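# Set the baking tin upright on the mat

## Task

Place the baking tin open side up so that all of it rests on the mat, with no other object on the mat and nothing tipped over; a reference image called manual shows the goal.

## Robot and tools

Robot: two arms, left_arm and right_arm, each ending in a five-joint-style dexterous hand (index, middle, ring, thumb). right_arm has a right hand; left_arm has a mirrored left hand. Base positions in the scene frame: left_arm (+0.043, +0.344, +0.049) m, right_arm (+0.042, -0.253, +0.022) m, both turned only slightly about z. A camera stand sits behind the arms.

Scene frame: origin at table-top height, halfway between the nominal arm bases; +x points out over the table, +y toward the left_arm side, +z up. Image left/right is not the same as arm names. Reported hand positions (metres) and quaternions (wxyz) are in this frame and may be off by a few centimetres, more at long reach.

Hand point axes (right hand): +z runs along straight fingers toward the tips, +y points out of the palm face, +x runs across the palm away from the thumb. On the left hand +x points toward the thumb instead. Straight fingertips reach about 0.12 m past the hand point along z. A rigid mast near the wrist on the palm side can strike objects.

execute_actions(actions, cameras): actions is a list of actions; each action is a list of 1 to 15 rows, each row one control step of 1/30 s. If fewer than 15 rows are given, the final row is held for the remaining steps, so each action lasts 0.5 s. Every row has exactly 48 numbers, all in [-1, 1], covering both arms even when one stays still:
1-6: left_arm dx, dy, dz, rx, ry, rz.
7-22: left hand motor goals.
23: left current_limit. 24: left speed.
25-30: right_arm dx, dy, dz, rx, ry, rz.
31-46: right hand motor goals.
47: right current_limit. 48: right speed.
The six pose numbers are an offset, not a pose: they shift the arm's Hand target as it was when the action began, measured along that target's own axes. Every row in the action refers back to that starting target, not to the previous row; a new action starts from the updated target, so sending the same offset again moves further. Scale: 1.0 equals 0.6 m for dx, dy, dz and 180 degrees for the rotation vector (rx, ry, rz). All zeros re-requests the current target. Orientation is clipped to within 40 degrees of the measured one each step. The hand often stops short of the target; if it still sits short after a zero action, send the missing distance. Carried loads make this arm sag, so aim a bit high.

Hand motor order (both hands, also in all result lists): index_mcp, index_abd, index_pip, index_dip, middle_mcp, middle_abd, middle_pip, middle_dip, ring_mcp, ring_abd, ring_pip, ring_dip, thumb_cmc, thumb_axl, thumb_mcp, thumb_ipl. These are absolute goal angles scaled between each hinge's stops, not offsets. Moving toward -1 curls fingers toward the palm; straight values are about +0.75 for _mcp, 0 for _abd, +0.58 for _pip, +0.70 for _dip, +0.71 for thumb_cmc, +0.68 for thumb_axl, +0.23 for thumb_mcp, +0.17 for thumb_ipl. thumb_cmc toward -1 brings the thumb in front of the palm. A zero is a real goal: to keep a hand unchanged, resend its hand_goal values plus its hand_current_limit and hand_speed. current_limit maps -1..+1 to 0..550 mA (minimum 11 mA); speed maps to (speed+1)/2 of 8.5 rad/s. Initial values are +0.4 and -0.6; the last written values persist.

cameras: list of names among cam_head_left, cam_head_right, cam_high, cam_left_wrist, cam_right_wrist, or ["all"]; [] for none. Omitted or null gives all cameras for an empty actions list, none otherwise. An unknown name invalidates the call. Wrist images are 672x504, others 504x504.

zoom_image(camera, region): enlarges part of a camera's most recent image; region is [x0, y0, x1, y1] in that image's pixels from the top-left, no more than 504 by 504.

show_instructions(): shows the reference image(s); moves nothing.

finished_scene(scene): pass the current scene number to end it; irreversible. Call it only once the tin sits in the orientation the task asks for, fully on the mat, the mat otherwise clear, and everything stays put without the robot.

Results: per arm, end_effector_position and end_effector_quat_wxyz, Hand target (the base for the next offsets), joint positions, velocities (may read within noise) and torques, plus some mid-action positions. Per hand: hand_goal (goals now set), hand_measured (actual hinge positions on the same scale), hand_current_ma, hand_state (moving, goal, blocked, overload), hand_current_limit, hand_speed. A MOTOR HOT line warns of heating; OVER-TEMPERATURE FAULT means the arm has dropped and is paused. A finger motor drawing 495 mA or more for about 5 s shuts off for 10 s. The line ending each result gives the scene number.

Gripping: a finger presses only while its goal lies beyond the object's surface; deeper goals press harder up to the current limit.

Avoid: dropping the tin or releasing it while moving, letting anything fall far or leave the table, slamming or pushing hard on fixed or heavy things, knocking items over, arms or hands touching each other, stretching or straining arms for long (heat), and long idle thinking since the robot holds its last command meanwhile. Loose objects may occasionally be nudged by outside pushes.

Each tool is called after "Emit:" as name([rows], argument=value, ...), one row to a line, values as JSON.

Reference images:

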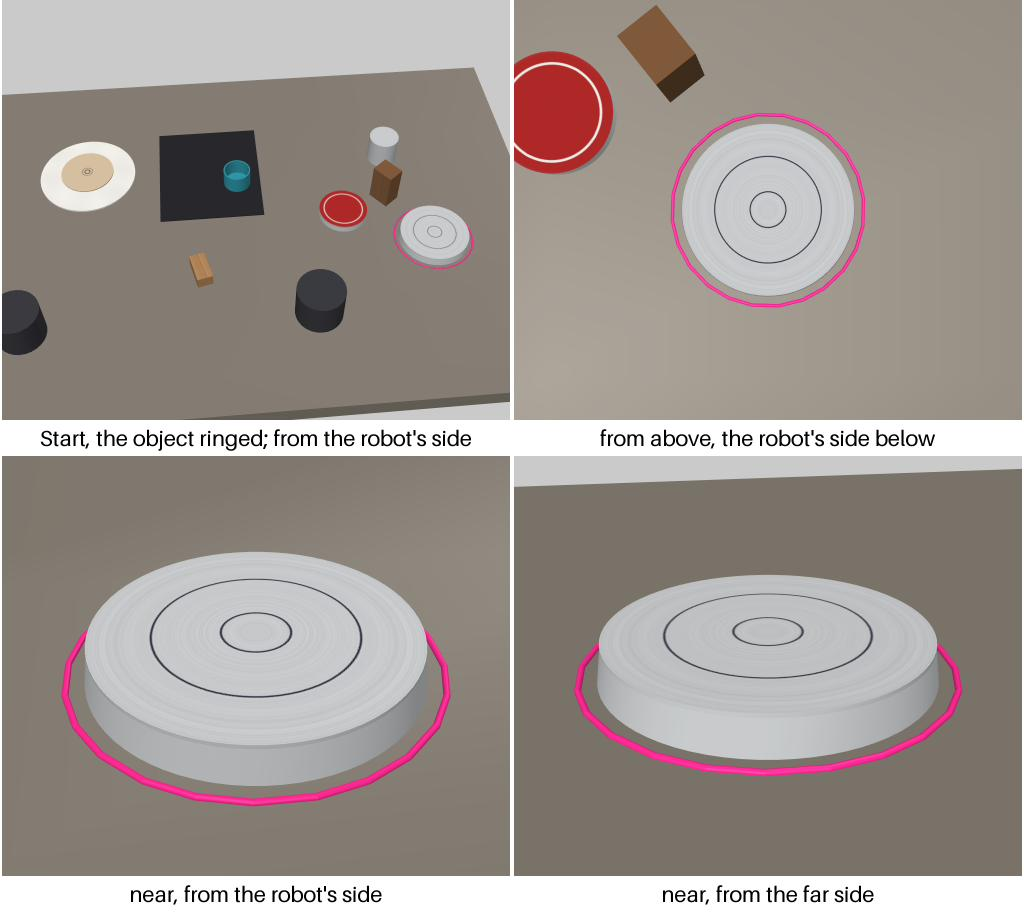

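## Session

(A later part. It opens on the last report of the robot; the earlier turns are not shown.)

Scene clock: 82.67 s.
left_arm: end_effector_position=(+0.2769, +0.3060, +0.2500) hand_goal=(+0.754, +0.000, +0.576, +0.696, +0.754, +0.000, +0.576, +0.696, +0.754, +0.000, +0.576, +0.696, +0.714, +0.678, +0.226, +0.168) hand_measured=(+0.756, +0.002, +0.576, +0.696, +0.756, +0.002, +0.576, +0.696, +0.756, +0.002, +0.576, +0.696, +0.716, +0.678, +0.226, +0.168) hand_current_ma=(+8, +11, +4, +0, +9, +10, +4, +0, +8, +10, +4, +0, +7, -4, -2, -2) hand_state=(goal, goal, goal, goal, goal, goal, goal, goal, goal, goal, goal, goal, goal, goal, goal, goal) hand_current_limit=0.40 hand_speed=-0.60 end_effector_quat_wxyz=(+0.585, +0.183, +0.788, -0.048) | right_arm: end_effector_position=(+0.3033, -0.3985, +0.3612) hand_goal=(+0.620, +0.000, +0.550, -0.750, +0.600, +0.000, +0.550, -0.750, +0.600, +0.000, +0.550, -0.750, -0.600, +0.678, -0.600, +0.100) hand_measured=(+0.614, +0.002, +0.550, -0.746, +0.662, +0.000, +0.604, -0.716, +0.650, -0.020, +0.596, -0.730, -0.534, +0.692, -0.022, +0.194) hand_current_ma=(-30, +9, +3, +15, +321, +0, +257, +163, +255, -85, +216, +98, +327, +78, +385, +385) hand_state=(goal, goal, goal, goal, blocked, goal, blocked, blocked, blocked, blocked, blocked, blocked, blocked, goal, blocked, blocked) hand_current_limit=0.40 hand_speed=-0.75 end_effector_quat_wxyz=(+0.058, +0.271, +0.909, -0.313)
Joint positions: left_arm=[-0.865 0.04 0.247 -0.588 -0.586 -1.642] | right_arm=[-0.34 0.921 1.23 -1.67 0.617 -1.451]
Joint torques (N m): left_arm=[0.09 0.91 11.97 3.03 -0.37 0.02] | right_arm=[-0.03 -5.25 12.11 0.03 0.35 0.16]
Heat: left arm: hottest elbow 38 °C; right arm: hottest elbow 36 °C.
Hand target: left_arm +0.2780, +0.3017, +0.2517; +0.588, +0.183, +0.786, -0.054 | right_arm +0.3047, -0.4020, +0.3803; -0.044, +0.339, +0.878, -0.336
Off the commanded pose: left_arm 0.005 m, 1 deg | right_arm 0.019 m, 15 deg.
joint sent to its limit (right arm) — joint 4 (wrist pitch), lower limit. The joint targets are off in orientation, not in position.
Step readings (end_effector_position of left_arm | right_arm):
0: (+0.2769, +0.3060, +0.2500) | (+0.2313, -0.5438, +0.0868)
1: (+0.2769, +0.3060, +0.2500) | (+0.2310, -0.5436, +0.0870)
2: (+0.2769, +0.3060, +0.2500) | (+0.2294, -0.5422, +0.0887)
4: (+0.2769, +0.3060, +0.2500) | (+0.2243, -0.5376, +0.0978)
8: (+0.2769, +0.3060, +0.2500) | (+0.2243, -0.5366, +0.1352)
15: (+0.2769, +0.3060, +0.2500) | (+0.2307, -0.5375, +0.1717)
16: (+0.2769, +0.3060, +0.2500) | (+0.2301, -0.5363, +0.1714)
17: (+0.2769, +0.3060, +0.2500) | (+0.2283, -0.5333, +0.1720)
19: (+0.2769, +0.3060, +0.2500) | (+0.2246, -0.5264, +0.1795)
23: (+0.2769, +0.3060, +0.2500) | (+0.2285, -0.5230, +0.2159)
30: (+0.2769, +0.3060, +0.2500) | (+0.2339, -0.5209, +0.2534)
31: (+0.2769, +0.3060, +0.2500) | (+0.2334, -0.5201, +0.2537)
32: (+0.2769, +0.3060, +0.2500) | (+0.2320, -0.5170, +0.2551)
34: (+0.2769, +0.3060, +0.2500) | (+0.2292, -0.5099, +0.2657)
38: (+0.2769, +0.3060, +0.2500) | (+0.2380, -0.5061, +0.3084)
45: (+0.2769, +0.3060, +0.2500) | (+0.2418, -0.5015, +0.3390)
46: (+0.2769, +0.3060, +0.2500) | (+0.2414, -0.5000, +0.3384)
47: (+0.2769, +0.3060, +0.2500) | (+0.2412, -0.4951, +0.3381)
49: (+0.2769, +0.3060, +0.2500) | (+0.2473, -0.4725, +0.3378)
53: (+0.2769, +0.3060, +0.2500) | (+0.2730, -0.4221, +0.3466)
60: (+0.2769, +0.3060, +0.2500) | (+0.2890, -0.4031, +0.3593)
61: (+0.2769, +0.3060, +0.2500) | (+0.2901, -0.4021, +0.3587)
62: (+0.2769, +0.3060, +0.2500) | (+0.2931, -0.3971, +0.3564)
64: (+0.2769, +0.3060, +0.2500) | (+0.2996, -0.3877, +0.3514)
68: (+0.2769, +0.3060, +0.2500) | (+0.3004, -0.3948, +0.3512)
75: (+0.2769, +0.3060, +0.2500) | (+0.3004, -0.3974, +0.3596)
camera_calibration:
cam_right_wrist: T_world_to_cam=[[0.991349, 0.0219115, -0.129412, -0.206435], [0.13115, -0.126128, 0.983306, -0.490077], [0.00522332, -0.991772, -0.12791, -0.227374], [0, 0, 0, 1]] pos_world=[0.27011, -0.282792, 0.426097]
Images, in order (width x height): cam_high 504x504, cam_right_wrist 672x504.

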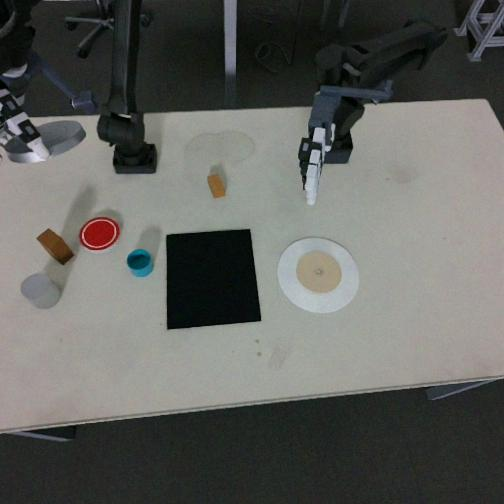

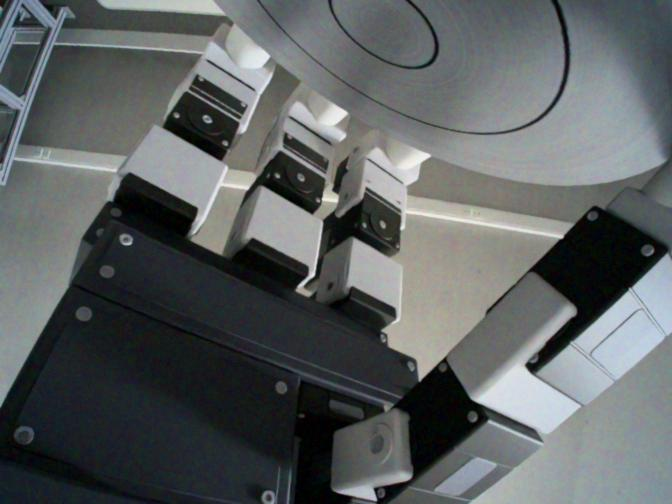

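Emit:
execute_actions([
  [[0,0,0,0,0,0,0.754,0,0.576,0.696,0.754,0,0.576,0.696,0.754,0,0.576,0.696,0.714,0.678,0.226,0.168,0.4,-0.6,0,0,0,-0.0895,0.0687,0.1265,0.62,0,0.55,-0.75,0.6,0,0.55,-0.75,0.6,0,0.55,-0.75,-0.6,0.678,-0.6,0.1,0.4,-0.75]],
  [[0,0,0,0,0,0,0.754,0,0.576,0.696,0.754,0,0.576,0.696,0.754,0,0.576,0.696,0.714,0.678,0.226,0.168,0.4,-0.6,0,0,0,-0.0895,0.0687,0.1265,0.62,0,0.55,-0.75,0.6,0,0.55,-0.75,0.6,0,0.55,-0.75,-0.6,0.678,-0.6,0.1,0.4,-0.75]],
  [[0,0,0,0,0,0,0.754,0,0.576,0.696,0.754,0,0.576,0.696,0.754,0,0.576,0.696,0.714,0.678,0.226,0.168,0.4,-0.6,0.12,0.09,-0.015,0,0,0,0.62,0,0.55,-0.75,0.6,0,0.55,-0.75,0.6,0,0.55,-0.75,-0.6,0.678,-0.6,0.1,0.4,-0.75]],
  [[0,0,0,0,0,0,0.754,0,0.576,0.696,0.754,0,0.576,0.696,0.754,0,0.576,0.696,0.714,0.678,0.226,0.168,0.4,-0.6,0.12,0.09,-0.015,0,0,0,0.62,0,0.55,-0.75,0.6,0,0.55,-0.75,0.6,0,0.55,-0.75,-0.6,0.678,-0.6,0.1,0.4,-0.75]],
  [[0,0,0,0,0,0,0.754,0,0.576,0.696,0.754,0,0.576,0.696,0.754,0,0.576,0.696,0.714,0.678,0.226,0.168,0.4,-0.6,0,0,0,-0.0475,0.1615,0.0474,0.62,0,0.55,-0.75,0.6,0,0.55,-0.75,0.6,0,0.55,-0.75,-0.6,0.678,-0.6,0.1,0.4,-0.75]],
  [[0,0,0,0,0,0,0.754,0,0.576,0.696,0.754,0,0.576,0.696,0.754,0,0.576,0.696,0.714,0.678,0.226,0.168,0.4,-0.6,0,0,0,-0.0475,0.1615,0.0474,0.62,0,0.55,-0.75,0.6,0,0.55,-0.75,0.6,0,0.55,-0.75,-0.6,0.678,-0.6,0.1,0.4,-0.75]],
  [[0,0,0,0,0,0,0.754,0,0.576,0.696,0.754,0,0.576,0.696,0.754,0,0.576,0.696,0.714,0.678,0.226,0.168,0.4,-0.6,0,0,0,-0.0475,0.1615,0.0474,0.62,0,0.55,-0.75,0.6,0,0.55,-0.75,0.6,0,0.55,-0.75,-0.6,0.678,-0.6,0.1,0.4,-0.75]],
  [[0,0,0,0,0,0,0.754,0,0.576,0.696,0.754,0,0.576,0.696,0.754,0,0.576,0.696,0.714,0.678,0.226,0.168,0.4,-0.6,0,0,0,0,0,0,0.62,0,0.55,-0.75,0.6,0,0.55,-0.75,0.6,0,0.55,-0.75,-0.6,0.678,-0.6,0.1,0.4,-0.75]],
], cameras=["cam_head_right","cam_high","cam_right_wrist"])

Scene clock: 87.87 s.
left_arm: end_effector_position=(+0.2769, +0.3060, +0.2500) hand_goal=(+0.754, +0.000, +0.576, +0.696, +0.754, +0.000, +0.576, +0.696, +0.754, +0.000, +0.576, +0.696, +0.714, +0.678, +0.226, +0.168) hand_measured=(+0.756, +0.002, +0.576, +0.696, +0.756, +0.002, +0.576, +0.696, +0.756, +0.002, +0.576, +0.696, +0.716, +0.678, +0.226, +0.168) hand_current_ma=(+8, +11, +4, +0, +9, +10, +4, +0, +8, +10, +4, +0, +7, -4, -2, -2) hand_state=(goal, goal, goal, goal, goal, goal, goal, goal, goal, goal, goal, goal, goal, goal, goal, goal) hand_current_limit=0.40 hand_speed=-0.60 end_effector_quat_wxyz=(+0.585, +0.183, +0.788, -0.048) | right_arm: end_effector_position=(+0.4130, -0.2586, +0.3910) hand_goal=(+0.620, +0.000, +0.550, -0.750, +0.600, +0.000, +0.550, -0.750, +0.600, +0.000, +0.550, -0.750, -0.600, +0.678, -0.600, +0.100) hand_measured=(+0.622, +0.004, +0.550, -0.748, +0.662, +0.004, +0.604, -0.716, +0.650, -0.018, +0.596, -0.730, -0.534, +0.692, -0.022, +0.194) hand_current_ma=(+6, +18, +3, +13, +321, +14, +257, +162, +256, -69, +216, +98, +326, +77, +385, +385) hand_state=(goal, goal, goal, goal, blocked, goal, blocked, blocked, blocked, goal, blocked, blocked, blocked, goal, blocked, blocked) hand_current_limit=0.40 hand_speed=-0.75 end_effector_quat_wxyz=(-0.365, +0.616, +0.357, +0.600)
Joint positions: left_arm=[-0.865 0.04 0.247 -0.588 -0.586 -1.642] | right_arm=[-0.446 0.962 0.935 -1.524 -1.557 0.04]
Joint torques (N m): left_arm=[0.32 2.37 12 2.74 -0.36 0.02] | right_arm=[0.67 -6.71 9.29 0.53 -1.32 -0.14]
Heat: left arm: hottest elbow 38 °C; right arm: hottest elbow 36 °C.
Hand target: left_arm +0.2780, +0.3017, +0.2517; +0.588, +0.183, +0.786, -0.054 | right_arm +0.4120, -0.2575, +0.3979; -0.340, +0.621, +0.341, +0.618
Off the commanded pose: left_arm 0.005 m, 1 deg | right_arm 0.007 m, 4 deg.
joint sent to its limit (right arm) — joint 5 (wrist yaw), lower limit. The joint targets are off in orientation, not in position.
Step readings (end_effector_position of left_arm | right_arm):
0: (+0.2769, +0.3060, +0.2500) | (+0.3034, -0.3985, +0.3612)
1: (+0.2769, +0.3060, +0.2500) | (+0.3040, -0.3976, +0.3611)
2: (+0.2769, +0.3060, +0.2500) | (+0.3068, -0.3934, +0.3608)
4: (+0.2769, +0.3060, +0.2500) | (+0.3117, -0.3866, +0.3624)
8: (+0.2769, +0.3060, +0.2500) | (+0.3070, -0.3963, +0.3704)
15: (+0.2769, +0.3060, +0.2500) | (+0.3049, -0.3982, +0.3772)
16: (+0.2769, +0.3060, +0.2500) | (+0.3059, -0.3977, +0.3770)
17: (+0.2769, +0.3060, +0.2500) | (+0.3094, -0.3935, +0.3769)
19: (+0.2769, +0.3060, +0.2500) | (+0.3136, -0.3873, +0.3756)
23: (+0.2769, +0.3060, +0.2500) | (+0.3080, -0.3931, +0.3694)
30: (+0.2769, +0.3060, +0.2500) | (+0.3054, -0.4003, +0.3745)
31: (+0.2769, +0.3060, +0.2500) | (+0.3055, -0.4009, +0.3746)
32: (+0.2769, +0.3060, +0.2500) | (+0.3076, -0.3989, +0.3748)
34: (+0.2769, +0.3060, +0.2500) | (+0.3186, -0.3807, +0.3755)
38: (+0.2769, +0.3060, +0.2500) | (+0.3402, -0.3300, +0.3755)
45: (+0.2769, +0.3060, +0.2500) | (+0.3514, -0.3246, +0.3648)
46: (+0.2769, +0.3060, +0.2500) | (+0.3523, -0.3251, +0.3636)
47: (+0.2769, +0.3060, +0.2500) | (+0.3546, -0.3232, +0.3630)
49: (+0.2769, +0.3060, +0.2500) | (+0.3646, -0.3057, +0.3645)
53: (+0.2769, +0.3060, +0.2500) | (+0.3902, -0.2572, +0.3700)
60: (+0.2769, +0.3060, +0.2500) | (+0.4044, -0.2556, +0.3645)
61: (+0.2769, +0.3060, +0.2500) | (+0.4043, -0.2551, +0.3644)
62: (+0.2769, +0.3060, +0.2500) | (+0.4038, -0.2471, +0.3639)
64: (+0.2769, +0.3060, +0.2500) | (+0.4040, -0.2342, +0.3666)
68: (+0.2769, +0.3060, +0.2500) | (+0.4070, -0.2462, +0.3755)
75: (+0.2769, +0.3060, +0.2500) | (+0.4080, -0.2536, +0.3789)
76: (+0.2769, +0.3060, +0.2500) | (+0.4082, -0.2519, +0.3796)
77: (+0.2769, +0.3060, +0.2500) | (+0.4094, -0.2446, +0.3840)
79: (+0.2769, +0.3060, +0.2500) | (+0.4126, -0.2361, +0.3954)
83: (+0.2769, +0.3060, +0.2500) | (+0.4132, -0.2545, +0.4002)
90: (+0.2769, +0.3060, +0.2500) | (+0.4112, -0.2568, +0.3901)
91: (+0.2769, +0.3060, +0.2500) | (+0.4114, -0.2556, +0.3911)
92: (+0.2769, +0.3060, +0.2500) | (+0.4131, -0.2506, +0.3970)
94: (+0.2769, +0.3060, +0.2500) | (+0.4145, -0.2465, +0.4072)
98: (+0.2769, +0.3060, +0.2500) | (+0.4115, -0.2579, +0.3974)
105: (+0.2769, +0.3060, +0.2500) | (+0.4122, -0.2582, +0.3901)
106: (+0.2769, +0.3060, +0.2500) | (+0.4124, -0.2583, +0.3906)
107: (+0.2769, +0.3060, +0.2500) | (+0.4126, -0.2584, +0.3908)
109: (+0.2769, +0.3060, +0.2500) | (+0.4127, -0.2584, +0.3909)
113: (+0.2769, +0.3060, +0.2500) | (+0.4128, -0.2584, +0.3910)
120: (+0.2769, +0.3060, +0.2500) | (+0.4130, -0.2585, +0.3910)
camera_calibration:
cam_right_wrist: T_world_to_cam=[[0.526587, -0.269323, -0.806332, 0.0669362], [-0.829317, -0.371292, -0.417582, 0.364977], [-0.18692, 0.888598, -0.418872, 0.594028], [0, 0, 0, 1]] pos_world=[0.378469, -0.374312, 0.455202]
Images, in order (width x height): cam_head_right 504x504, cam_high 504x504, cam_right_wrist 672x504.

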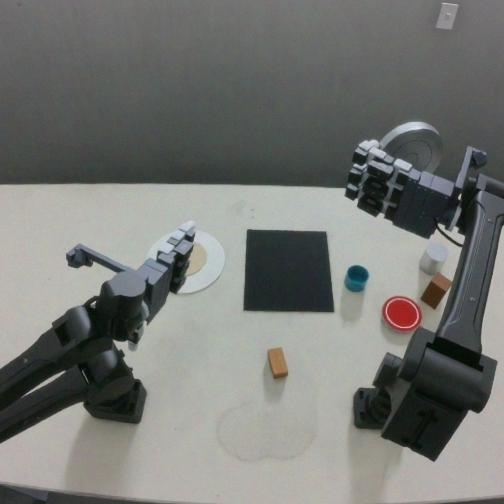

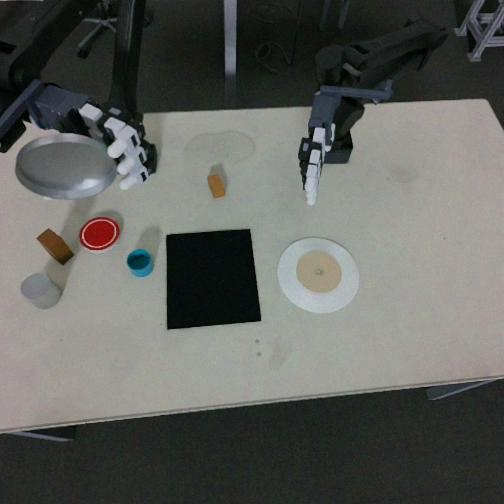

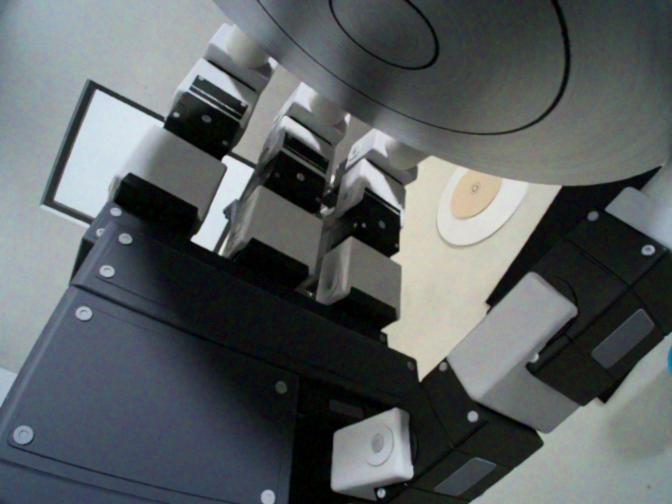

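Emit:
execute_actions([
  [[0,0,0,0,0,0,0.754,0,0.576,0.696,0.754,0,0.576,0.696,0.754,0,0.576,0.696,0.714,0.678,0.226,0.168,0.4,-0.6,-0.03,-0.036,0.19,0,0,0,0.62,0,0.55,-0.75,0.6,0,0.55,-0.75,0.6,0,0.55,-0.75,-0.6,0.678,-0.6,0.1,0.4,-0.75]],
  [[0,0,0,0,0,0,0.754,0,0.576,0.696,0.754,0,0.576,0.696,0.754,0,0.576,0.696,0.714,0.678,0.226,0.168,0.4,-0.6,-0.15,-0.037,0.193,0,0,0,0.62,0,0.55,-0.75,0.6,0,0.55,-0.75,0.6,0,0.55,-0.75,-0.6,0.678,-0.6,0.1,0.4,-0.75]],
  [[0,0,0,0,0,0,0.754,0,0.576,0.696,0.754,0,0.576,0.696,0.754,0,0.576,0.696,0.714,0.678,0.226,0.168,0.4,-0.6,-0.16,0,0,0,0,0,0.62,0,0.55,-0.75,0.6,0,0.55,-0.75,0.6,0,0.55,-0.75,-0.6,0.678,-0.6,0.1,0.4,-0.75]],
  [[0,0,0,0,0,0,0.754,0,0.576,0.696,0.754,0,0.576,0.696,0.754,0,0.576,0.696,0.714,0.678,0.226,0.168,0.4,-0.6,0,0,0,0,0,0,0.62,0,0.55,-0.75,0.6,0,0.55,-0.75,0.6,0,0.55,-0.75,-0.6,0.678,-0.6,0.1,0.4,-0.75]],
], cameras=["cam_head_right","cam_high","cam_right_wrist"])

Scene clock: 91.00 s.
left_arm: end_effector_position=(+0.2769, +0.3060, +0.2500) hand_goal=(+0.754, +0.000, +0.576, +0.696, +0.754, +0.000, +0.576, +0.696, +0.754, +0.000, +0.576, +0.696, +0.714, +0.678, +0.226, +0.168) hand_measured=(+0.756, +0.002, +0.576, +0.696, +0.756, +0.002, +0.576, +0.696, +0.756, +0.002, +0.576, +0.696, +0.716, +0.678, +0.226, +0.168) hand_current_ma=(+8, +11, +4, +0, +9, +10, +4, +0, +8, +10, +4, +0, +7, -4, -2, -2) hand_state=(goal, goal, goal, goal, goal, goal, goal, goal, goal, goal, goal, goal, goal, goal, goal, goal) hand_current_limit=0.40 hand_speed=-0.60 end_effector_quat_wxyz=(+0.585, +0.183, +0.788, -0.048) | right_arm: end_effector_position=(+0.4979, -0.0439, +0.1823) hand_goal=(+0.620, +0.000, +0.550, -0.750, +0.600, +0.000, +0.550, -0.750, +0.600, +0.000, +0.550, -0.750, -0.600, +0.678, -0.600, +0.100) hand_measured=(+0.620, +0.004, +0.550, -0.748, +0.662, +0.004, +0.602, -0.716, +0.650, -0.018, +0.594, -0.730, -0.534, +0.692, -0.020, +0.194) hand_current_ma=(-2, +18, +3, +12, +315, +14, +252, +162, +256, -69, +206, +93, +326, +77, +385, +385) hand_state=(goal, goal, goal, goal, blocked, goal, blocked, blocked, blocked, goal, blocked, goal, blocked, goal, blocked, blocked) hand_current_limit=0.40 hand_speed=-0.75 end_effector_quat_wxyz=(+0.524, -0.491, -0.515, -0.469)
Joint positions: left_arm=[-0.865 0.04 0.247 -0.588 -0.586 -1.642] | right_arm=[0.131 1.602 0.904 -0.966 -1.559 -0.061]
Joint torques (N m): left_arm=[-0.38 2.2 11.84 2.86 -0.36 -0.03] | right_arm=[1.49 -15.68 6.93 0.38 -1.25 -0.18]
Heat: left arm: hottest elbow 38 °C; right arm: hottest elbow 37 °C.
Hand target: left_arm +0.2780, +0.3017, +0.2517; +0.588, +0.183, +0.786, -0.054 | right_arm +0.4978, -0.0406, +0.1933; +0.340, -0.621, -0.341, -0.619
Off the commanded pose: left_arm 0.005 m, 1 deg | right_arm 0.011 m, 37 deg.
joint sent to its limit (right arm) — joint 5 (wrist yaw), lower limit. The joint targets are off in orientation, not in position.
Step readings (end_effector_position of left_arm | right_arm):
0: (+0.2769, +0.3060, +0.2500) | (+0.4130, -0.2586, +0.3909)
1: (+0.2769, +0.3060, +0.2500) | (+0.4131, -0.2583, +0.3910)
2: (+0.2769, +0.3060, +0.2500) | (+0.4137, -0.2541, +0.3911)
4: (+0.2769, +0.3060, +0.2500) | (+0.4165, -0.2330, +0.3901)
8: (+0.2769, +0.3060, +0.2500) | (+0.4220, -0.1717, +0.3762)
15: (+0.2769, +0.3060, +0.2500) | (+0.4409, -0.1536, +0.3470)
16: (+0.2769, +0.3060, +0.2500) | (+0.4423, -0.1534, +0.3456)
17: (+0.2769, +0.3060, +0.2500) | (+0.4445, -0.1497, +0.3437)
19: (+0.2769, +0.3060, +0.2500) | (+0.4494, -0.1304, +0.3375)
23: (+0.2769, +0.3060, +0.2500) | (+0.4562, -0.0701, +0.2963)
30: (+0.2769, +0.3060, +0.2500) | (+0.4722, -0.0460, +0.2454)
31: (+0.2769, +0.3060, +0.2500) | (+0.4738, -0.0459, +0.2463)
32: (+0.2769, +0.3060, +0.2500) | (+0.4761, -0.0457, +0.2475)
34: (+0.2769, +0.3060, +0.2500) | (+0.4822, -0.0451, +0.2466)
38: (+0.2769, +0.3060, +0.2500) | (+0.4904, -0.0444, +0.2153)
45: (+0.2769, +0.3060, +0.2500) | (+0.4922, -0.0444, +0.1779)
46: (+0.2769, +0.3060, +0.2500) | (+0.4928, -0.0443, +0.1783)
47: (+0.2769, +0.3060, +0.2500) | (+0.4935, -0.0442, +0.1791)
49: (+0.2769, +0.3060, +0.2500) | (+0.4944, -0.0442, +0.1798)
53: (+0.2769, +0.3060, +0.2500) | (+0.4959, -0.0441, +0.1808)
60: (+0.2769, +0.3060, +0.2500) | (+0.4973, -0.0439, +0.1819)
camera_calibration:
cam_right_wrist: T_world_to_cam=[[0.578546, 0.0629932, -0.813214, -0.0982051], [-0.496667, -0.763654, -0.412498, 0.244161], [-0.646998, 0.642545, -0.410522, 0.548503], [0, 0, 0, 1]] pos_world=[0.532963, -0.159797, 0.246027]
Images, in order (width x height): cam_head_right 504x504, cam_high 504x504, cam_right_wrist 672x504.

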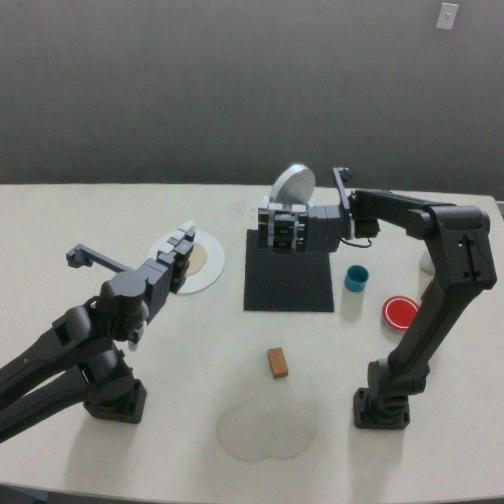

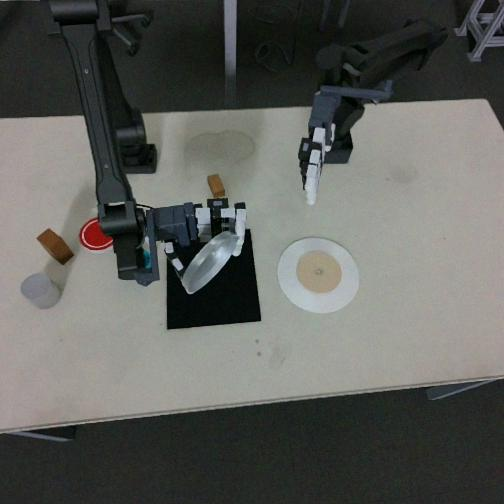

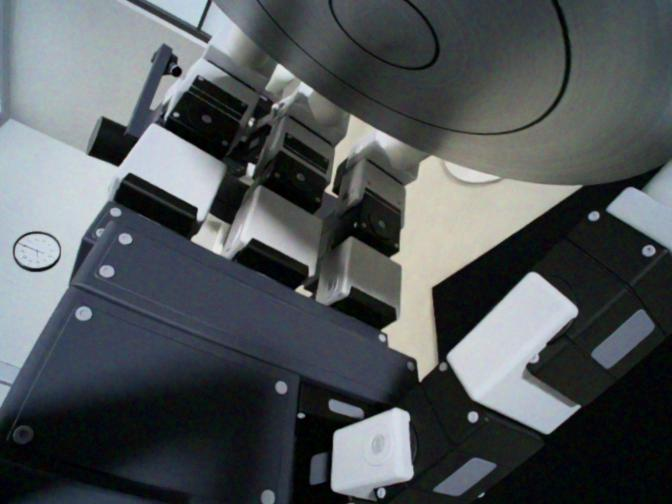

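Emit:
execute_actions([
  [[0,0,0,0,0,0,0.754,0,0.576,0.696,0.754,0,0.576,0.696,0.754,0,0.576,0.696,0.714,0.678,0.226,0.168,0.4,-0.6,-0.08,-0.039,0.051,0.2056,0,0,0.62,0,0.55,-0.75,0.6,0,0.55,-0.75,0.6,0,0.55,-0.75,-0.6,0.678,-0.6,0.1,0.4,-0.75]],
  [[0,0,0,0,0,0,0.754,0,0.576,0.696,0.754,0,0.576,0.696,0.754,0,0.576,0.696,0.714,0.678,0.226,0.168,0.4,-0.6,-0.085,0,0,0,0,0,0.62,0,0.55,-0.75,0.6,0,0.55,-0.75,0.6,0,0.55,-0.75,-0.6,0.678,-0.6,0.1,0.4,-0.75]],
  [[0,0,0,0,0,0,0.754,0,0.576,0.696,0.754,0,0.576,0.696,0.754,0,0.576,0.696,0.714,0.678,0.226,0.168,0.4,-0.6,0,0,0,0,0,0,0.62,0,0.55,-0.75,0.6,0,0.55,-0.75,0.6,0,0.55,-0.75,-0.6,0.678,-0.6,0.1,0.4,-0.75]],
], cameras=["cam_head_right","cam_high"])

Emit:
zoom_image(camera="cam_high", region=[130, 180, 280, 340])

Emit:
zoom_image(camera="cam_head_right", region=[230, 140, 380, 330])

Scene clock: 93.90 s.
left_arm: end_effector_position=(+0.2769, +0.3060, +0.2500) hand_goal=(+0.754, +0.000, +0.576, +0.696, +0.754, +0.000, +0.576, +0.696, +0.754, +0.000, +0.576, +0.696, +0.714, +0.678, +0.226, +0.168) hand_measured=(+0.756, +0.002, +0.576, +0.696, +0.756, +0.002, +0.576, +0.696, +0.756, +0.002, +0.576, +0.696, +0.716, +0.678, +0.226, +0.168) hand_current_ma=(+8, +11, +4, +0, +9, +10, +4, +0, +8, +10, +4, +0, +7, -4, -2, -2) hand_state=(goal, goal, goal, goal, goal, goal, goal, goal, goal, goal, goal, goal, goal, goal, goal, goal) hand_current_limit=0.40 hand_speed=-0.60 end_effector_quat_wxyz=(+0.585, +0.183, +0.788, -0.048) | right_arm: end_effector_position=(+0.4926, -0.0050, +0.0865) hand_goal=(+0.620, +0.000, +0.550, -0.750, +0.600, +0.000, +0.550, -0.750, +0.600, +0.000, +0.550, -0.750, -0.600, +0.678, -0.600, +0.100) hand_measured=(+0.620, +0.004, +0.550, -0.748, +0.662, +0.004, +0.602, -0.716, +0.650, -0.018, +0.594, -0.730, -0.534, +0.692, -0.020, +0.194) hand_current_ma=(-2, +18, +3, +12, +315, +14, +252, +162, +256, -69, +206, +93, +326, +77, +385, +385) hand_state=(goal, goal, goal, goal, blocked, goal, blocked, blocked, blocked, goal, blocked, goal, blocked, goal, blocked, blocked) hand_current_limit=0.40 hand_speed=-0.75 end_effector_quat_wxyz=(+0.540, -0.466, -0.537, -0.450)
Joint positions: left_arm=[-0.865 0.04 0.247 -0.588 -0.586 -1.642] | right_arm=[0.213 1.843 0.886 -0.728 -1.559 -0.095]
Joint torques (N m): left_arm=[0.26 1.61 11.82 2.69 -0.42 0.07] | right_arm=[1.38 -17.03 5.19 0.27 -1.24 -0.16]
Heat: left arm: hottest elbow 38 °C; right arm: hottest elbow 36 °C.
Hand target: left_arm +0.2780, +0.3017, +0.2517; +0.588, +0.183, +0.786, -0.054 | right_arm +0.4943, -0.0025, +0.0942; +0.519, -0.481, -0.520, -0.479
Off the commanded pose: left_arm 0.005 m, 1 deg | right_arm 0.008 m, 5 deg.
joint sent to its limit (right arm) — joint 5 (wrist yaw), lower limit. The joint targets are off in orientation, not in position.
Step readings (end_effector_position of left_arm | right_arm):
0: (+0.2769, +0.3060, +0.2500) | (+0.4979, -0.0439, +0.1824)
1: (+0.2769, +0.3060, +0.2500) | (+0.4980, -0.0439, +0.1824)
2: (+0.2769, +0.3060, +0.2500) | (+0.4977, -0.0423, +0.1820)
4: (+0.2769, +0.3060, +0.2500) | (+0.4980, -0.0368, +0.1791)
8: (+0.2769, +0.3060, +0.2500) | (+0.4931, -0.0174, +0.1571)
15: (+0.2769, +0.3060, +0.2500) | (+0.4897, -0.0055, +0.1359)
16: (+0.2769, +0.3060, +0.2500) | (+0.4901, -0.0055, +0.1361)
17: (+0.2769, +0.3060, +0.2500) | (+0.4910, -0.0053, +0.1362)
19: (+0.2769, +0.3060, +0.2500) | (+0.4934, -0.0049, +0.1325)
23: (+0.2769, +0.3060, +0.2500) | (+0.4934, -0.0049, +0.1074)
30: (+0.2769, +0.3060, +0.2500) | (+0.4896, -0.0055, +0.0843)
31: (+0.2769, +0.3060, +0.2500) | (+0.4899, -0.0055, +0.0846)
32: (+0.2769, +0.3060, +0.2500) | (+0.4903, -0.0054, +0.0848)
34: (+0.2769, +0.3060, +0.2500) | (+0.4907, -0.0053, +0.0852)
38: (+0.2769, +0.3060, +0.2500) | (+0.4915, -0.0052, +0.0858)
45: (+0.2769, +0.3060, +0.2500) | (+0.4923, -0.0051, +0.0863)
Images, in order (width x height): cam_head_right 504x504, cam_high 504x504.

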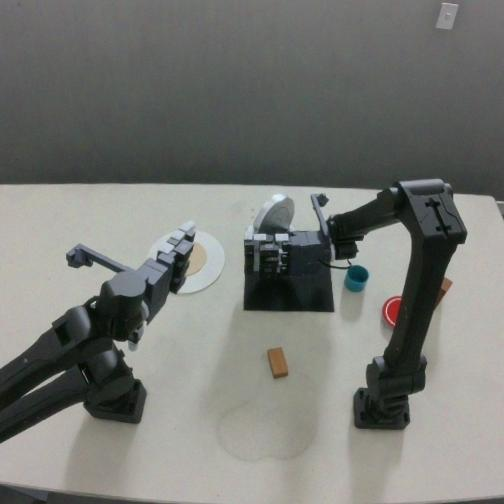

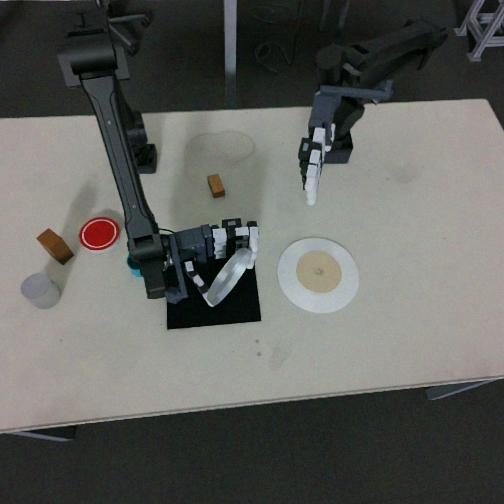

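Scaled by 3.150 from the camera's 504x504 image, which has a finer 720x720 frame.

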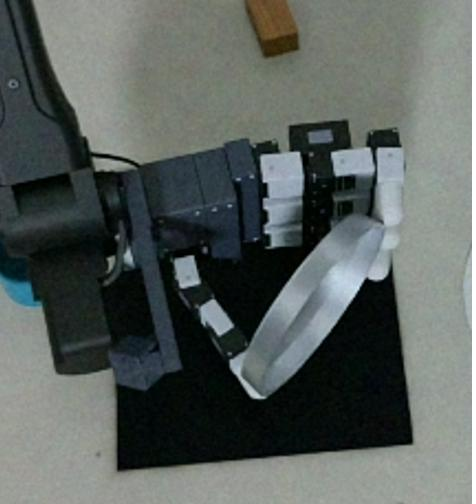

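Scaled by 2.653 from the camera's 504x504 image, which has a finer 720x720 frame.

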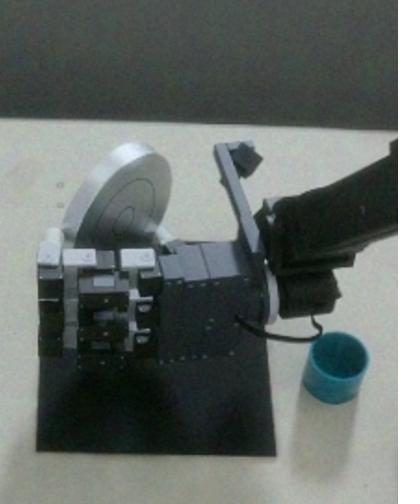

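Emit:
execute_actions([
  [[0,0,0,0,0,0,0.754,0,0.576,0.696,0.754,0,0.576,0.696,0.754,0,0.576,0.696,0.714,0.678,0.226,0.168,0.4,-0.6,-0.035,0,0,0,0,0,0.62,0,0.55,-0.75,0.6,0,0.55,-0.75,0.6,0,0.55,-0.75,-0.6,0.678,-0.6,0.1,0.4,-0.75]],
  [[0,0,0,0,0,0,0.754,0,0.576,0.696,0.754,0,0.576,0.696,0.754,0,0.576,0.696,0.714,0.678,0.226,0.168,0.4,-0.6,-0.015,0,0,0,0,0,0.62,0,0.55,-0.75,0.6,0,0.55,-0.75,0.6,0,0.55,-0.75,-0.6,0.678,-0.6,0.1,0.4,-0.75]],
  [[0,0,0,0,0,0,0.754,0,0.576,0.696,0.754,0,0.576,0.696,0.754,0,0.576,0.696,0.714,0.678,0.226,0.168,0.4,-0.6,-0.01,0,0,0,0,0,0.62,0,0.55,-0.75,0.6,0,0.55,-0.75,0.6,0,0.55,-0.75,-0.6,0.678,-0.6,0.1,0.4,-0.75]],
], cameras=["cam_head_right","cam_high"])

Emit:
zoom_image(camera="cam_high", region=[130, 180, 280, 340])

Emit:
zoom_image(camera="cam_head_right", region=[230, 140, 380, 330])

Scene clock: 96.37 s.
left_arm: end_effector_position=(+0.2769, +0.3060, +0.2500) hand_goal=(+0.754, +0.000, +0.576, +0.696, +0.754, +0.000, +0.576, +0.696, +0.754, +0.000, +0.576, +0.696, +0.714, +0.678, +0.226, +0.168) hand_measured=(+0.756, +0.002, +0.576, +0.696, +0.756, +0.002, +0.576, +0.696, +0.756, +0.002, +0.576, +0.696, +0.716, +0.678, +0.226, +0.168) hand_current_ma=(+8, +11, +4, +0, +9, +10, +4, +0, +8, +10, +4, +0, +7, -4, -2, -2) hand_state=(goal, goal, goal, goal, goal, goal, goal, goal, goal, goal, goal, goal, goal, goal, goal, goal) hand_current_limit=0.40 hand_speed=-0.60 end_effector_quat_wxyz=(+0.585, +0.183, +0.788, -0.048) | right_arm: end_effector_position=(+0.4954, -0.0046, +0.0604) hand_goal=(+0.620, +0.000, +0.550, -0.750, +0.600, +0.000, +0.550, -0.750, +0.600, +0.000, +0.550, -0.750, -0.600, +0.678, -0.600, +0.100) hand_measured=(+0.620, +0.004, +0.550, -0.748, +0.662, +0.004, +0.602, -0.716, +0.650, -0.018, +0.594, -0.730, -0.534, +0.692, -0.020, +0.194) hand_current_ma=(-2, +18, +3, +12, +315, +14, +252, +162, +256, -69, +206, +93, +326, +77, +385, +385) hand_state=(goal, goal, goal, goal, blocked, goal, blocked, blocked, blocked, goal, blocked, goal, blocked, goal, blocked, blocked) hand_current_limit=0.40 hand_speed=-0.75 end_effector_quat_wxyz=(+0.535, -0.460, -0.542, -0.456)
Joint positions: left_arm=[-0.865 0.04 0.247 -0.588 -0.586 -1.642] | right_arm=[0.213 1.914 0.883 -0.63 -1.559 -0.093]
Joint torques (N m): left_arm=[0.03 1.9 11.84 2.8 -0.4 0] | right_arm=[1.14 -15.85 4.31 0.35 -1.25 -0.16]
Heat: left arm: hottest elbow 38 °C; right arm: hottest elbow 36 °C.
Hand target: left_arm +0.2780, +0.3017, +0.2517; +0.588, +0.183, +0.786, -0.054 | right_arm +0.4942, -0.0026, +0.0581; +0.520, -0.481, -0.519, -0.478
Off the commanded pose: left_arm 0.005 m, 1 deg | right_arm 0.003 m, 5 deg.
joint sent to its limit (right arm) — joint 5 (wrist yaw), lower limit. The joint targets are off in orientation, not in position.
Step readings (end_effector_position of left_arm | right_arm):
0: (+0.2769, +0.3060, +0.2500) | (+0.4926, -0.0050, +0.0865)
1: (+0.2769, +0.3060, +0.2500) | (+0.4926, -0.0050, +0.0866)
2: (+0.2769, +0.3060, +0.2500) | (+0.4929, -0.0050, +0.0868)
4: (+0.2769, +0.3060, +0.2500) | (+0.4937, -0.0048, +0.0861)
8: (+0.2769, +0.3060, +0.2500) | (+0.4942, -0.0048, +0.0794)
15: (+0.2769, +0.3060, +0.2500) | (+0.4944, -0.0047, +0.0727)
16: (+0.2769, +0.3060, +0.2500) | (+0.4946, -0.0047, +0.0728)
17: (+0.2769, +0.3060, +0.2500) | (+0.4949, -0.0047, +0.0730)
19: (+0.2769, +0.3060, +0.2500) | (+0.4953, -0.0046, +0.0726)
23: (+0.2769, +0.3060, +0.2500) | (+0.4955, -0.0046, +0.0689)
30: (+0.2769, +0.3060, +0.2500) | (+0.4951, -0.0046, +0.0658)
31: (+0.2769, +0.3060, +0.2500) | (+0.4948, -0.0047, +0.0656)
32: (+0.2769, +0.3060, +0.2500) | (+0.4948, -0.0047, +0.0655)
34: (+0.2769, +0.3060, +0.2500) | (+0.4950, -0.0046, +0.0649)
38: (+0.2769, +0.3060, +0.2500) | (+0.4950, -0.0046, +0.0622)
45: (+0.2769, +0.3060, +0.2500) | (+0.4952, -0.0046, +0.0604)
Images, in order (width x height): cam_head_right 504x504, cam_high 504x504.

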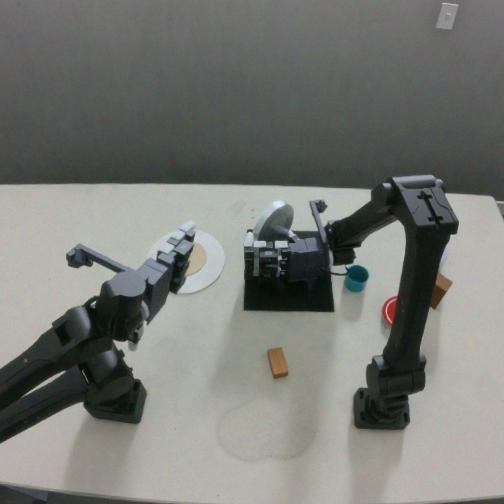

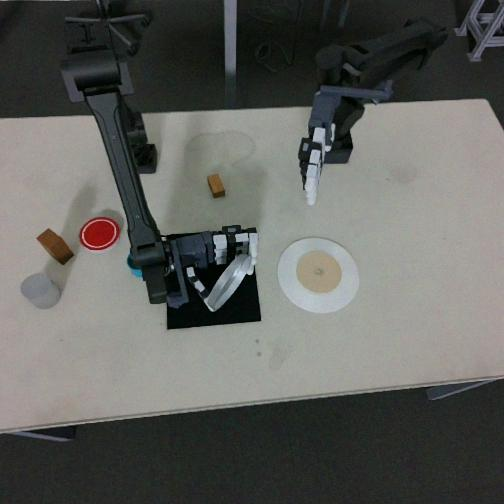

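Scaled by 3.150 from the camera's 504x504 image, which has a finer 720x720 frame.

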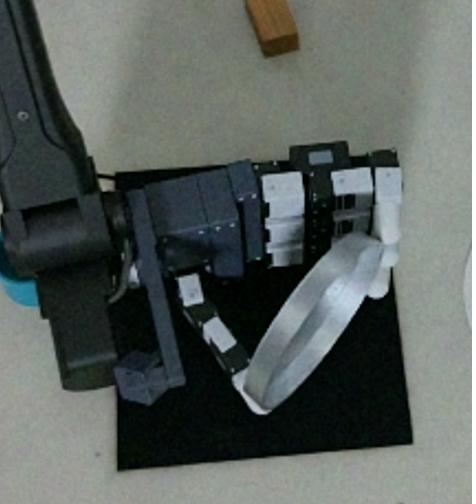

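Scaled by 2.653 from the camera's 504x504 image, which has a finer 720x720 frame.

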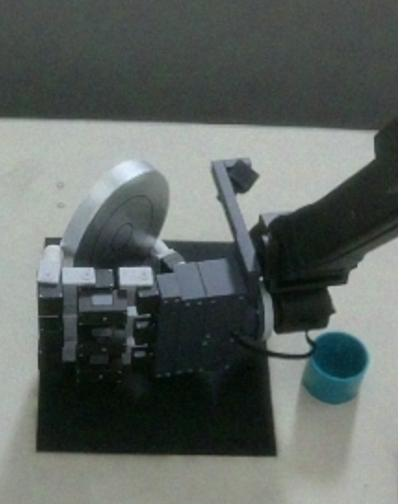

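Emit:
execute_actions([
  [[0,0,0,0,0,0,0.754,0,0.576,0.696,0.754,0,0.576,0.696,0.754,0,0.576,0.696,0.714,0.678,0.226,0.168,0.4,-0.6,-0.01,0,0,0,0,0,0.62,0,0.55,-0.75,0.6,0,0.55,-0.75,0.6,0,0.55,-0.75,-0.6,0.678,-0.6,0.1,0.4,-0.75]],
  [[0,0,0,0,0,0,0.754,0,0.576,0.696,0.754,0,0.576,0.696,0.754,0,0.576,0.696,0.714,0.678,0.226,0.168,0.4,-0.6,-0.008,0,0,0,0,0,0.62,0,0.55,-0.75,0.6,0,0.55,-0.75,0.6,0,0.55,-0.75,-0.6,0.678,-0.6,0.1,0.4,-0.75]],
  [[0,0,0,0,0,0,0.754,0,0.576,0.696,0.754,0,0.576,0.696,0.754,0,0.576,0.696,0.714,0.678,0.226,0.168,0.4,-0.6,-0.008,0,0,0,0,0,0.62,0,0.55,-0.75,0.6,0,0.55,-0.75,0.6,0,0.55,-0.75,-0.6,0.678,-0.6,0.1,0.4,-0.75]],
], cameras=["cam_head_right","cam_right_wrist"])

Emit:
zoom_image(camera="cam_head_right", region=[230, 180, 340, 330])

Scene clock: 101.07 s.
left_arm: end_effector_position=(+0.2769, +0.3060, +0.2500) hand_goal=(+0.754, +0.000, +0.576, +0.696, +0.754, +0.000, +0.576, +0.696, +0.754, +0.000, +0.576, +0.696, +0.714, +0.678, +0.226, +0.168) hand_measured=(+0.756, +0.002, +0.576, +0.696, +0.756, +0.002, +0.576, +0.696, +0.756, +0.002, +0.576, +0.696, +0.716, +0.678, +0.226, +0.168) hand_current_ma=(+8, +11, +4, +0, +9, +10, +4, +0, +8, +10, +4, +0, +7, -4, -2, -2) hand_state=(goal, goal, goal, goal, goal, goal, goal, goal, goal, goal, goal, goal, goal, goal, goal, goal) hand_current_limit=0.40 hand_speed=-0.60 end_effector_quat_wxyz=(+0.585, +0.183, +0.788, -0.048) | right_arm: end_effector_position=(+0.4959, -0.0045, +0.0460) hand_goal=(+0.620, +0.000, +0.550, -0.750, +0.600, +0.000, +0.550, -0.750, +0.600, +0.000, +0.550, -0.750, -0.600, +0.678, -0.600, +0.100) hand_measured=(+0.620, +0.002, +0.550, -0.748, +0.662, +0.004, +0.602, -0.716, +0.650, -0.018, +0.594, -0.730, -0.534, +0.692, -0.020, +0.194) hand_current_ma=(-2, +9, +3, +11, +315, +14, +252, +162, +256, -69, +206, +93, +326, +77, +385, +385) hand_state=(goal, goal, goal, goal, blocked, goal, blocked, blocked, blocked, goal, blocked, goal, blocked, goal, blocked, blocked) hand_current_limit=0.40 hand_speed=-0.75 end_effector_quat_wxyz=(+0.535, -0.459, -0.543, -0.457)
Joint positions: left_arm=[-0.865 0.04 0.247 -0.588 -0.586 -1.642] | right_arm=[0.213 1.952 0.883 -0.585 -1.56 -0.089]
Joint torques (N m): left_arm=[0.15 1.49 11.95 2.86 -0.4 0.01] | right_arm=[1.08 -15.97 4.03 0.36 -1.23 -0.17]
Heat: left arm: hottest elbow 39 °C; right arm: hottest elbow 36 °C.
Hand target: left_arm +0.2780, +0.3017, +0.2517; +0.588, +0.183, +0.786, -0.054 | right_arm +0.4942, -0.0027, +0.0426; +0.520, -0.481, -0.519, -0.478
Off the commanded pose: left_arm 0.005 m, 1 deg | right_arm 0.004 m, 5 deg.
joint sent to its limit (right arm) — joint 5 (wrist yaw), lower limit. The joint targets are off in orientation, not in position.
Step readings (end_effector_position of left_arm | right_arm):
0: (+0.2769, +0.3060, +0.2500) | (+0.4954, -0.0046, +0.0604)
1: (+0.2769, +0.3060, +0.2500) | (+0.4954, -0.0046, +0.0604)
2: (+0.2769, +0.3060, +0.2500) | (+0.4955, -0.0046, +0.0603)
4: (+0.2769, +0.3060, +0.2500) | (+0.4956, -0.0045, +0.0597)
8: (+0.2769, +0.3060, +0.2500) | (+0.4955, -0.0046, +0.0564)
15: (+0.2769, +0.3060, +0.2500) | (+0.4955, -0.0046, +0.0545)
16: (+0.2769, +0.3060, +0.2500) | (+0.4955, -0.0046, +0.0545)
17: (+0.2769, +0.3060, +0.2500) | (+0.4956, -0.0045, +0.0544)
19: (+0.2769, +0.3060, +0.2500) | (+0.4958, -0.0045, +0.0541)
23: (+0.2769, +0.3060, +0.2500) | (+0.4957, -0.0045, +0.0517)
30: (+0.2769, +0.3060, +0.2500) | (+0.4957, -0.0045, +0.0502)
31: (+0.2769, +0.3060, +0.2500) | (+0.4958, -0.0045, +0.0502)
32: (+0.2769, +0.3060, +0.2500) | (+0.4958, -0.0045, +0.0501)
34: (+0.2769, +0.3060, +0.2500) | (+0.4959, -0.0045, +0.0496)
38: (+0.2769, +0.3060, +0.2500) | (+0.4958, -0.0045, +0.0470)
45: (+0.2769, +0.3060, +0.2500) | (+0.4958, -0.0045, +0.0459)
camera_calibration:
cam_right_wrist: T_world_to_cam=[[0.600565, 0.115652, -0.791167, -0.222115], [-0.416904, -0.799042, -0.43327, 0.178227], [-0.682284, 0.590048, -0.431661, 0.484112], [0, 0, 0, 1]] pos_world=[0.538, -0.11755, 0.110463]
Images, in order (width x height): cam_head_right 504x504, cam_right_wrist 672x504.

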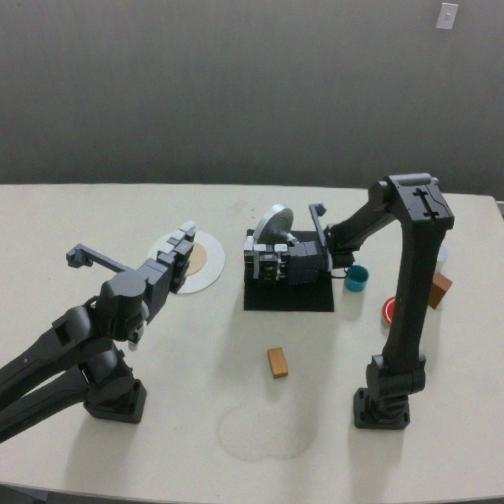

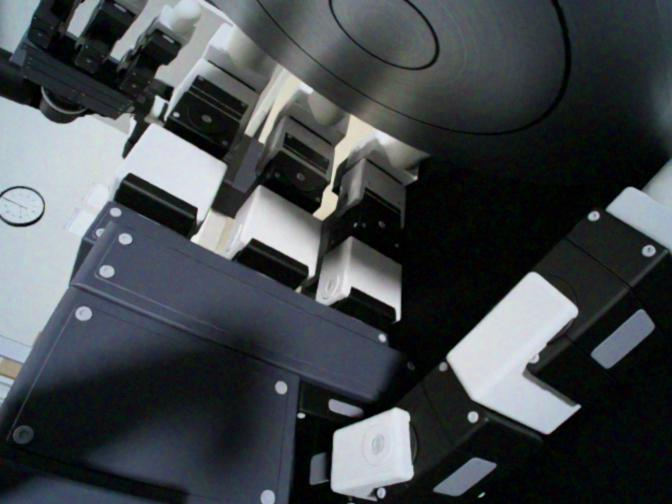

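Scaled by 3.360 from the camera's 504x504 image, which has a finer 720x720 frame.

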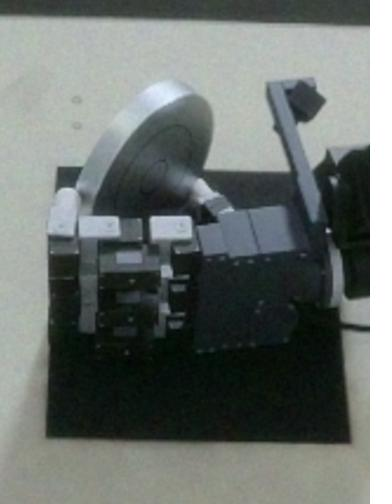

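Emit:
execute_actions([
  [[0,0,0,0,0,0,0.754,0,0.576,0.696,0.754,0,0.576,0.696,0.754,0,0.576,0.696,0.714,0.678,0.226,0.168,0.4,-0.6,-0.008,0,0,0,0,0,0.75,0,0.55,-0.75,0.6,0,0.55,-0.75,0.6,0,0.55,-0.75,-0.6,0.678,-0.6,0.1,0.4,-0.75]],
  [[0,0,0,0,0,0,0.754,0,0.576,0.696,0.754,0,0.576,0.696,0.754,0,0.576,0.696,0.714,0.678,0.226,0.168,0.4,-0.6,-0.006,0,0,0,0,0,0.75,0,0.55,-0.75,0.6,0,0.55,-0.75,0.6,0,0.55,-0.75,-0.6,0.678,-0.6,0.1,0.4,-0.75]],
], cameras=["cam_high"])

Emit:
zoom_image(camera="cam_high", region=[150, 210, 280, 340])

Scene clock: 103.33 s.
left_arm: end_effector_position=(+0.2769, +0.3060, +0.2500) hand_goal=(+0.754, +0.000, +0.576, +0.696, +0.754, +0.000, +0.576, +0.696, +0.754, +0.000, +0.576, +0.696, +0.714, +0.678, +0.226, +0.168) hand_measured=(+0.756, +0.002, +0.576, +0.696, +0.756, +0.002, +0.576, +0.696, +0.756, +0.002, +0.576, +0.696, +0.716, +0.678, +0.226, +0.168) hand_current_ma=(+8, +11, +4, +0, +9, +10, +4, +0, +8, +10, +4, +0, +7, -4, -2, -2) hand_state=(goal, goal, goal, goal, goal, goal, goal, goal, goal, goal, goal, goal, goal, goal, goal, goal) hand_current_limit=0.40 hand_speed=-0.60 end_effector_quat_wxyz=(+0.585, +0.183, +0.788, -0.048) | right_arm: end_effector_position=(+0.4966, -0.0043, +0.0448) hand_goal=(+0.750, +0.000, +0.550, -0.750, +0.600, +0.000, +0.550, -0.750, +0.600, +0.000, +0.550, -0.750, -0.600, +0.678, -0.600, +0.100) hand_measured=(+0.746, -0.002, +0.550, -0.748, +0.662, +0.004, +0.602, -0.716, +0.650, -0.018, +0.594, -0.730, -0.534, +0.692, -0.020, +0.194) hand_current_ma=(-17, -7, +3, +9, +315, +14, +252, +162, +256, -69, +206, +93, +326, +77, +385, +385) hand_state=(goal, goal, goal, goal, blocked, goal, blocked, blocked, blocked, goal, blocked, goal, blocked, goal, blocked, blocked) hand_current_limit=0.40 hand_speed=-0.75 end_effector_quat_wxyz=(+0.534, -0.456, -0.543, -0.460)
Joint positions: left_arm=[-0.865 0.04 0.247 -0.588 -0.586 -1.642] | right_arm=[0.213 1.958 0.883 -0.571 -1.564 -0.089]
Joint torques (N m): left_arm=[0.15 1.85 12 2.92 -0.33 -0.04] | right_arm=[1.26 -14.62 4.14 0.35 -1.06 -0.2]
Heat: left arm: hottest elbow 39 °C; right arm: hottest elbow 36 °C.
Hand target: left_arm +0.2780, +0.3017, +0.2517; +0.588, +0.183, +0.786, -0.054 | right_arm +0.4942, -0.0027, +0.0342; +0.519, -0.481, -0.520, -0.479
Off the commanded pose: left_arm 0.005 m, 1 deg | right_arm 0.011 m, 5 deg.
joint read past its limit (right arm) — joint 5 (wrist yaw), lower limit.
joint sent to its limit (right arm) — joint 5 (wrist yaw), lower limit. The joint targets are off in orientation, not in position.
Step readings (end_effector_position of left_arm | right_arm):
0: (+0.2769, +0.3060, +0.2500) | (+0.4959, -0.0045, +0.0460)
1: (+0.2769, +0.3060, +0.2500) | (+0.4959, -0.0045, +0.0460)
2: (+0.2769, +0.3060, +0.2500) | (+0.4960, -0.0045, +0.0459)
4: (+0.2769, +0.3060, +0.2500) | (+0.4961, -0.0045, +0.0454)
8: (+0.2769, +0.3060, +0.2500) | (+0.4962, -0.0044, +0.0447)
15: (+0.2769, +0.3060, +0.2500) | (+0.4962, -0.0044, +0.0446)
16: (+0.2769, +0.3060, +0.2500) | (+0.4962, -0.0044, +0.0446)
17: (+0.2769, +0.3060, +0.2500) | (+0.4963, -0.0044, +0.0446)
19: (+0.2769, +0.3060, +0.2500) | (+0.4963, -0.0044, +0.0446)
23: (+0.2769, +0.3060, +0.2500) | (+0.4964, -0.0043, +0.0446)
30: (+0.2769, +0.3060, +0.2500) | (+0.4966, -0.0043, +0.0447)
Images, in order (width x height): cam_high 504x504.

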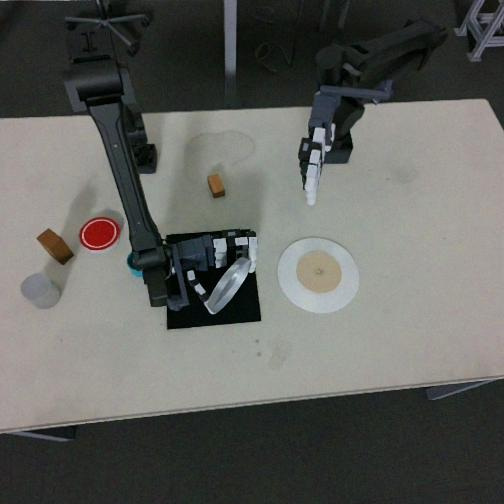

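Scaled by 3.877 from the camera's 504x504 image, which has a finer 720x720 frame.

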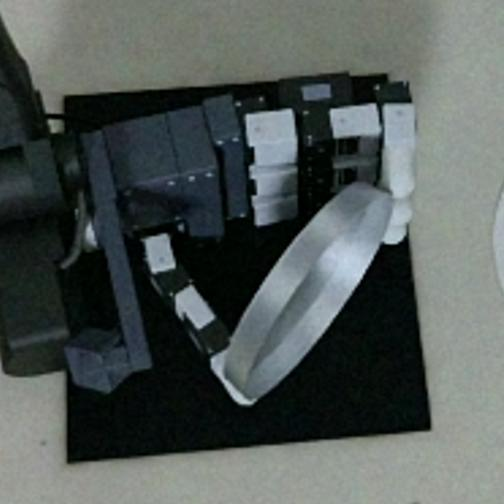

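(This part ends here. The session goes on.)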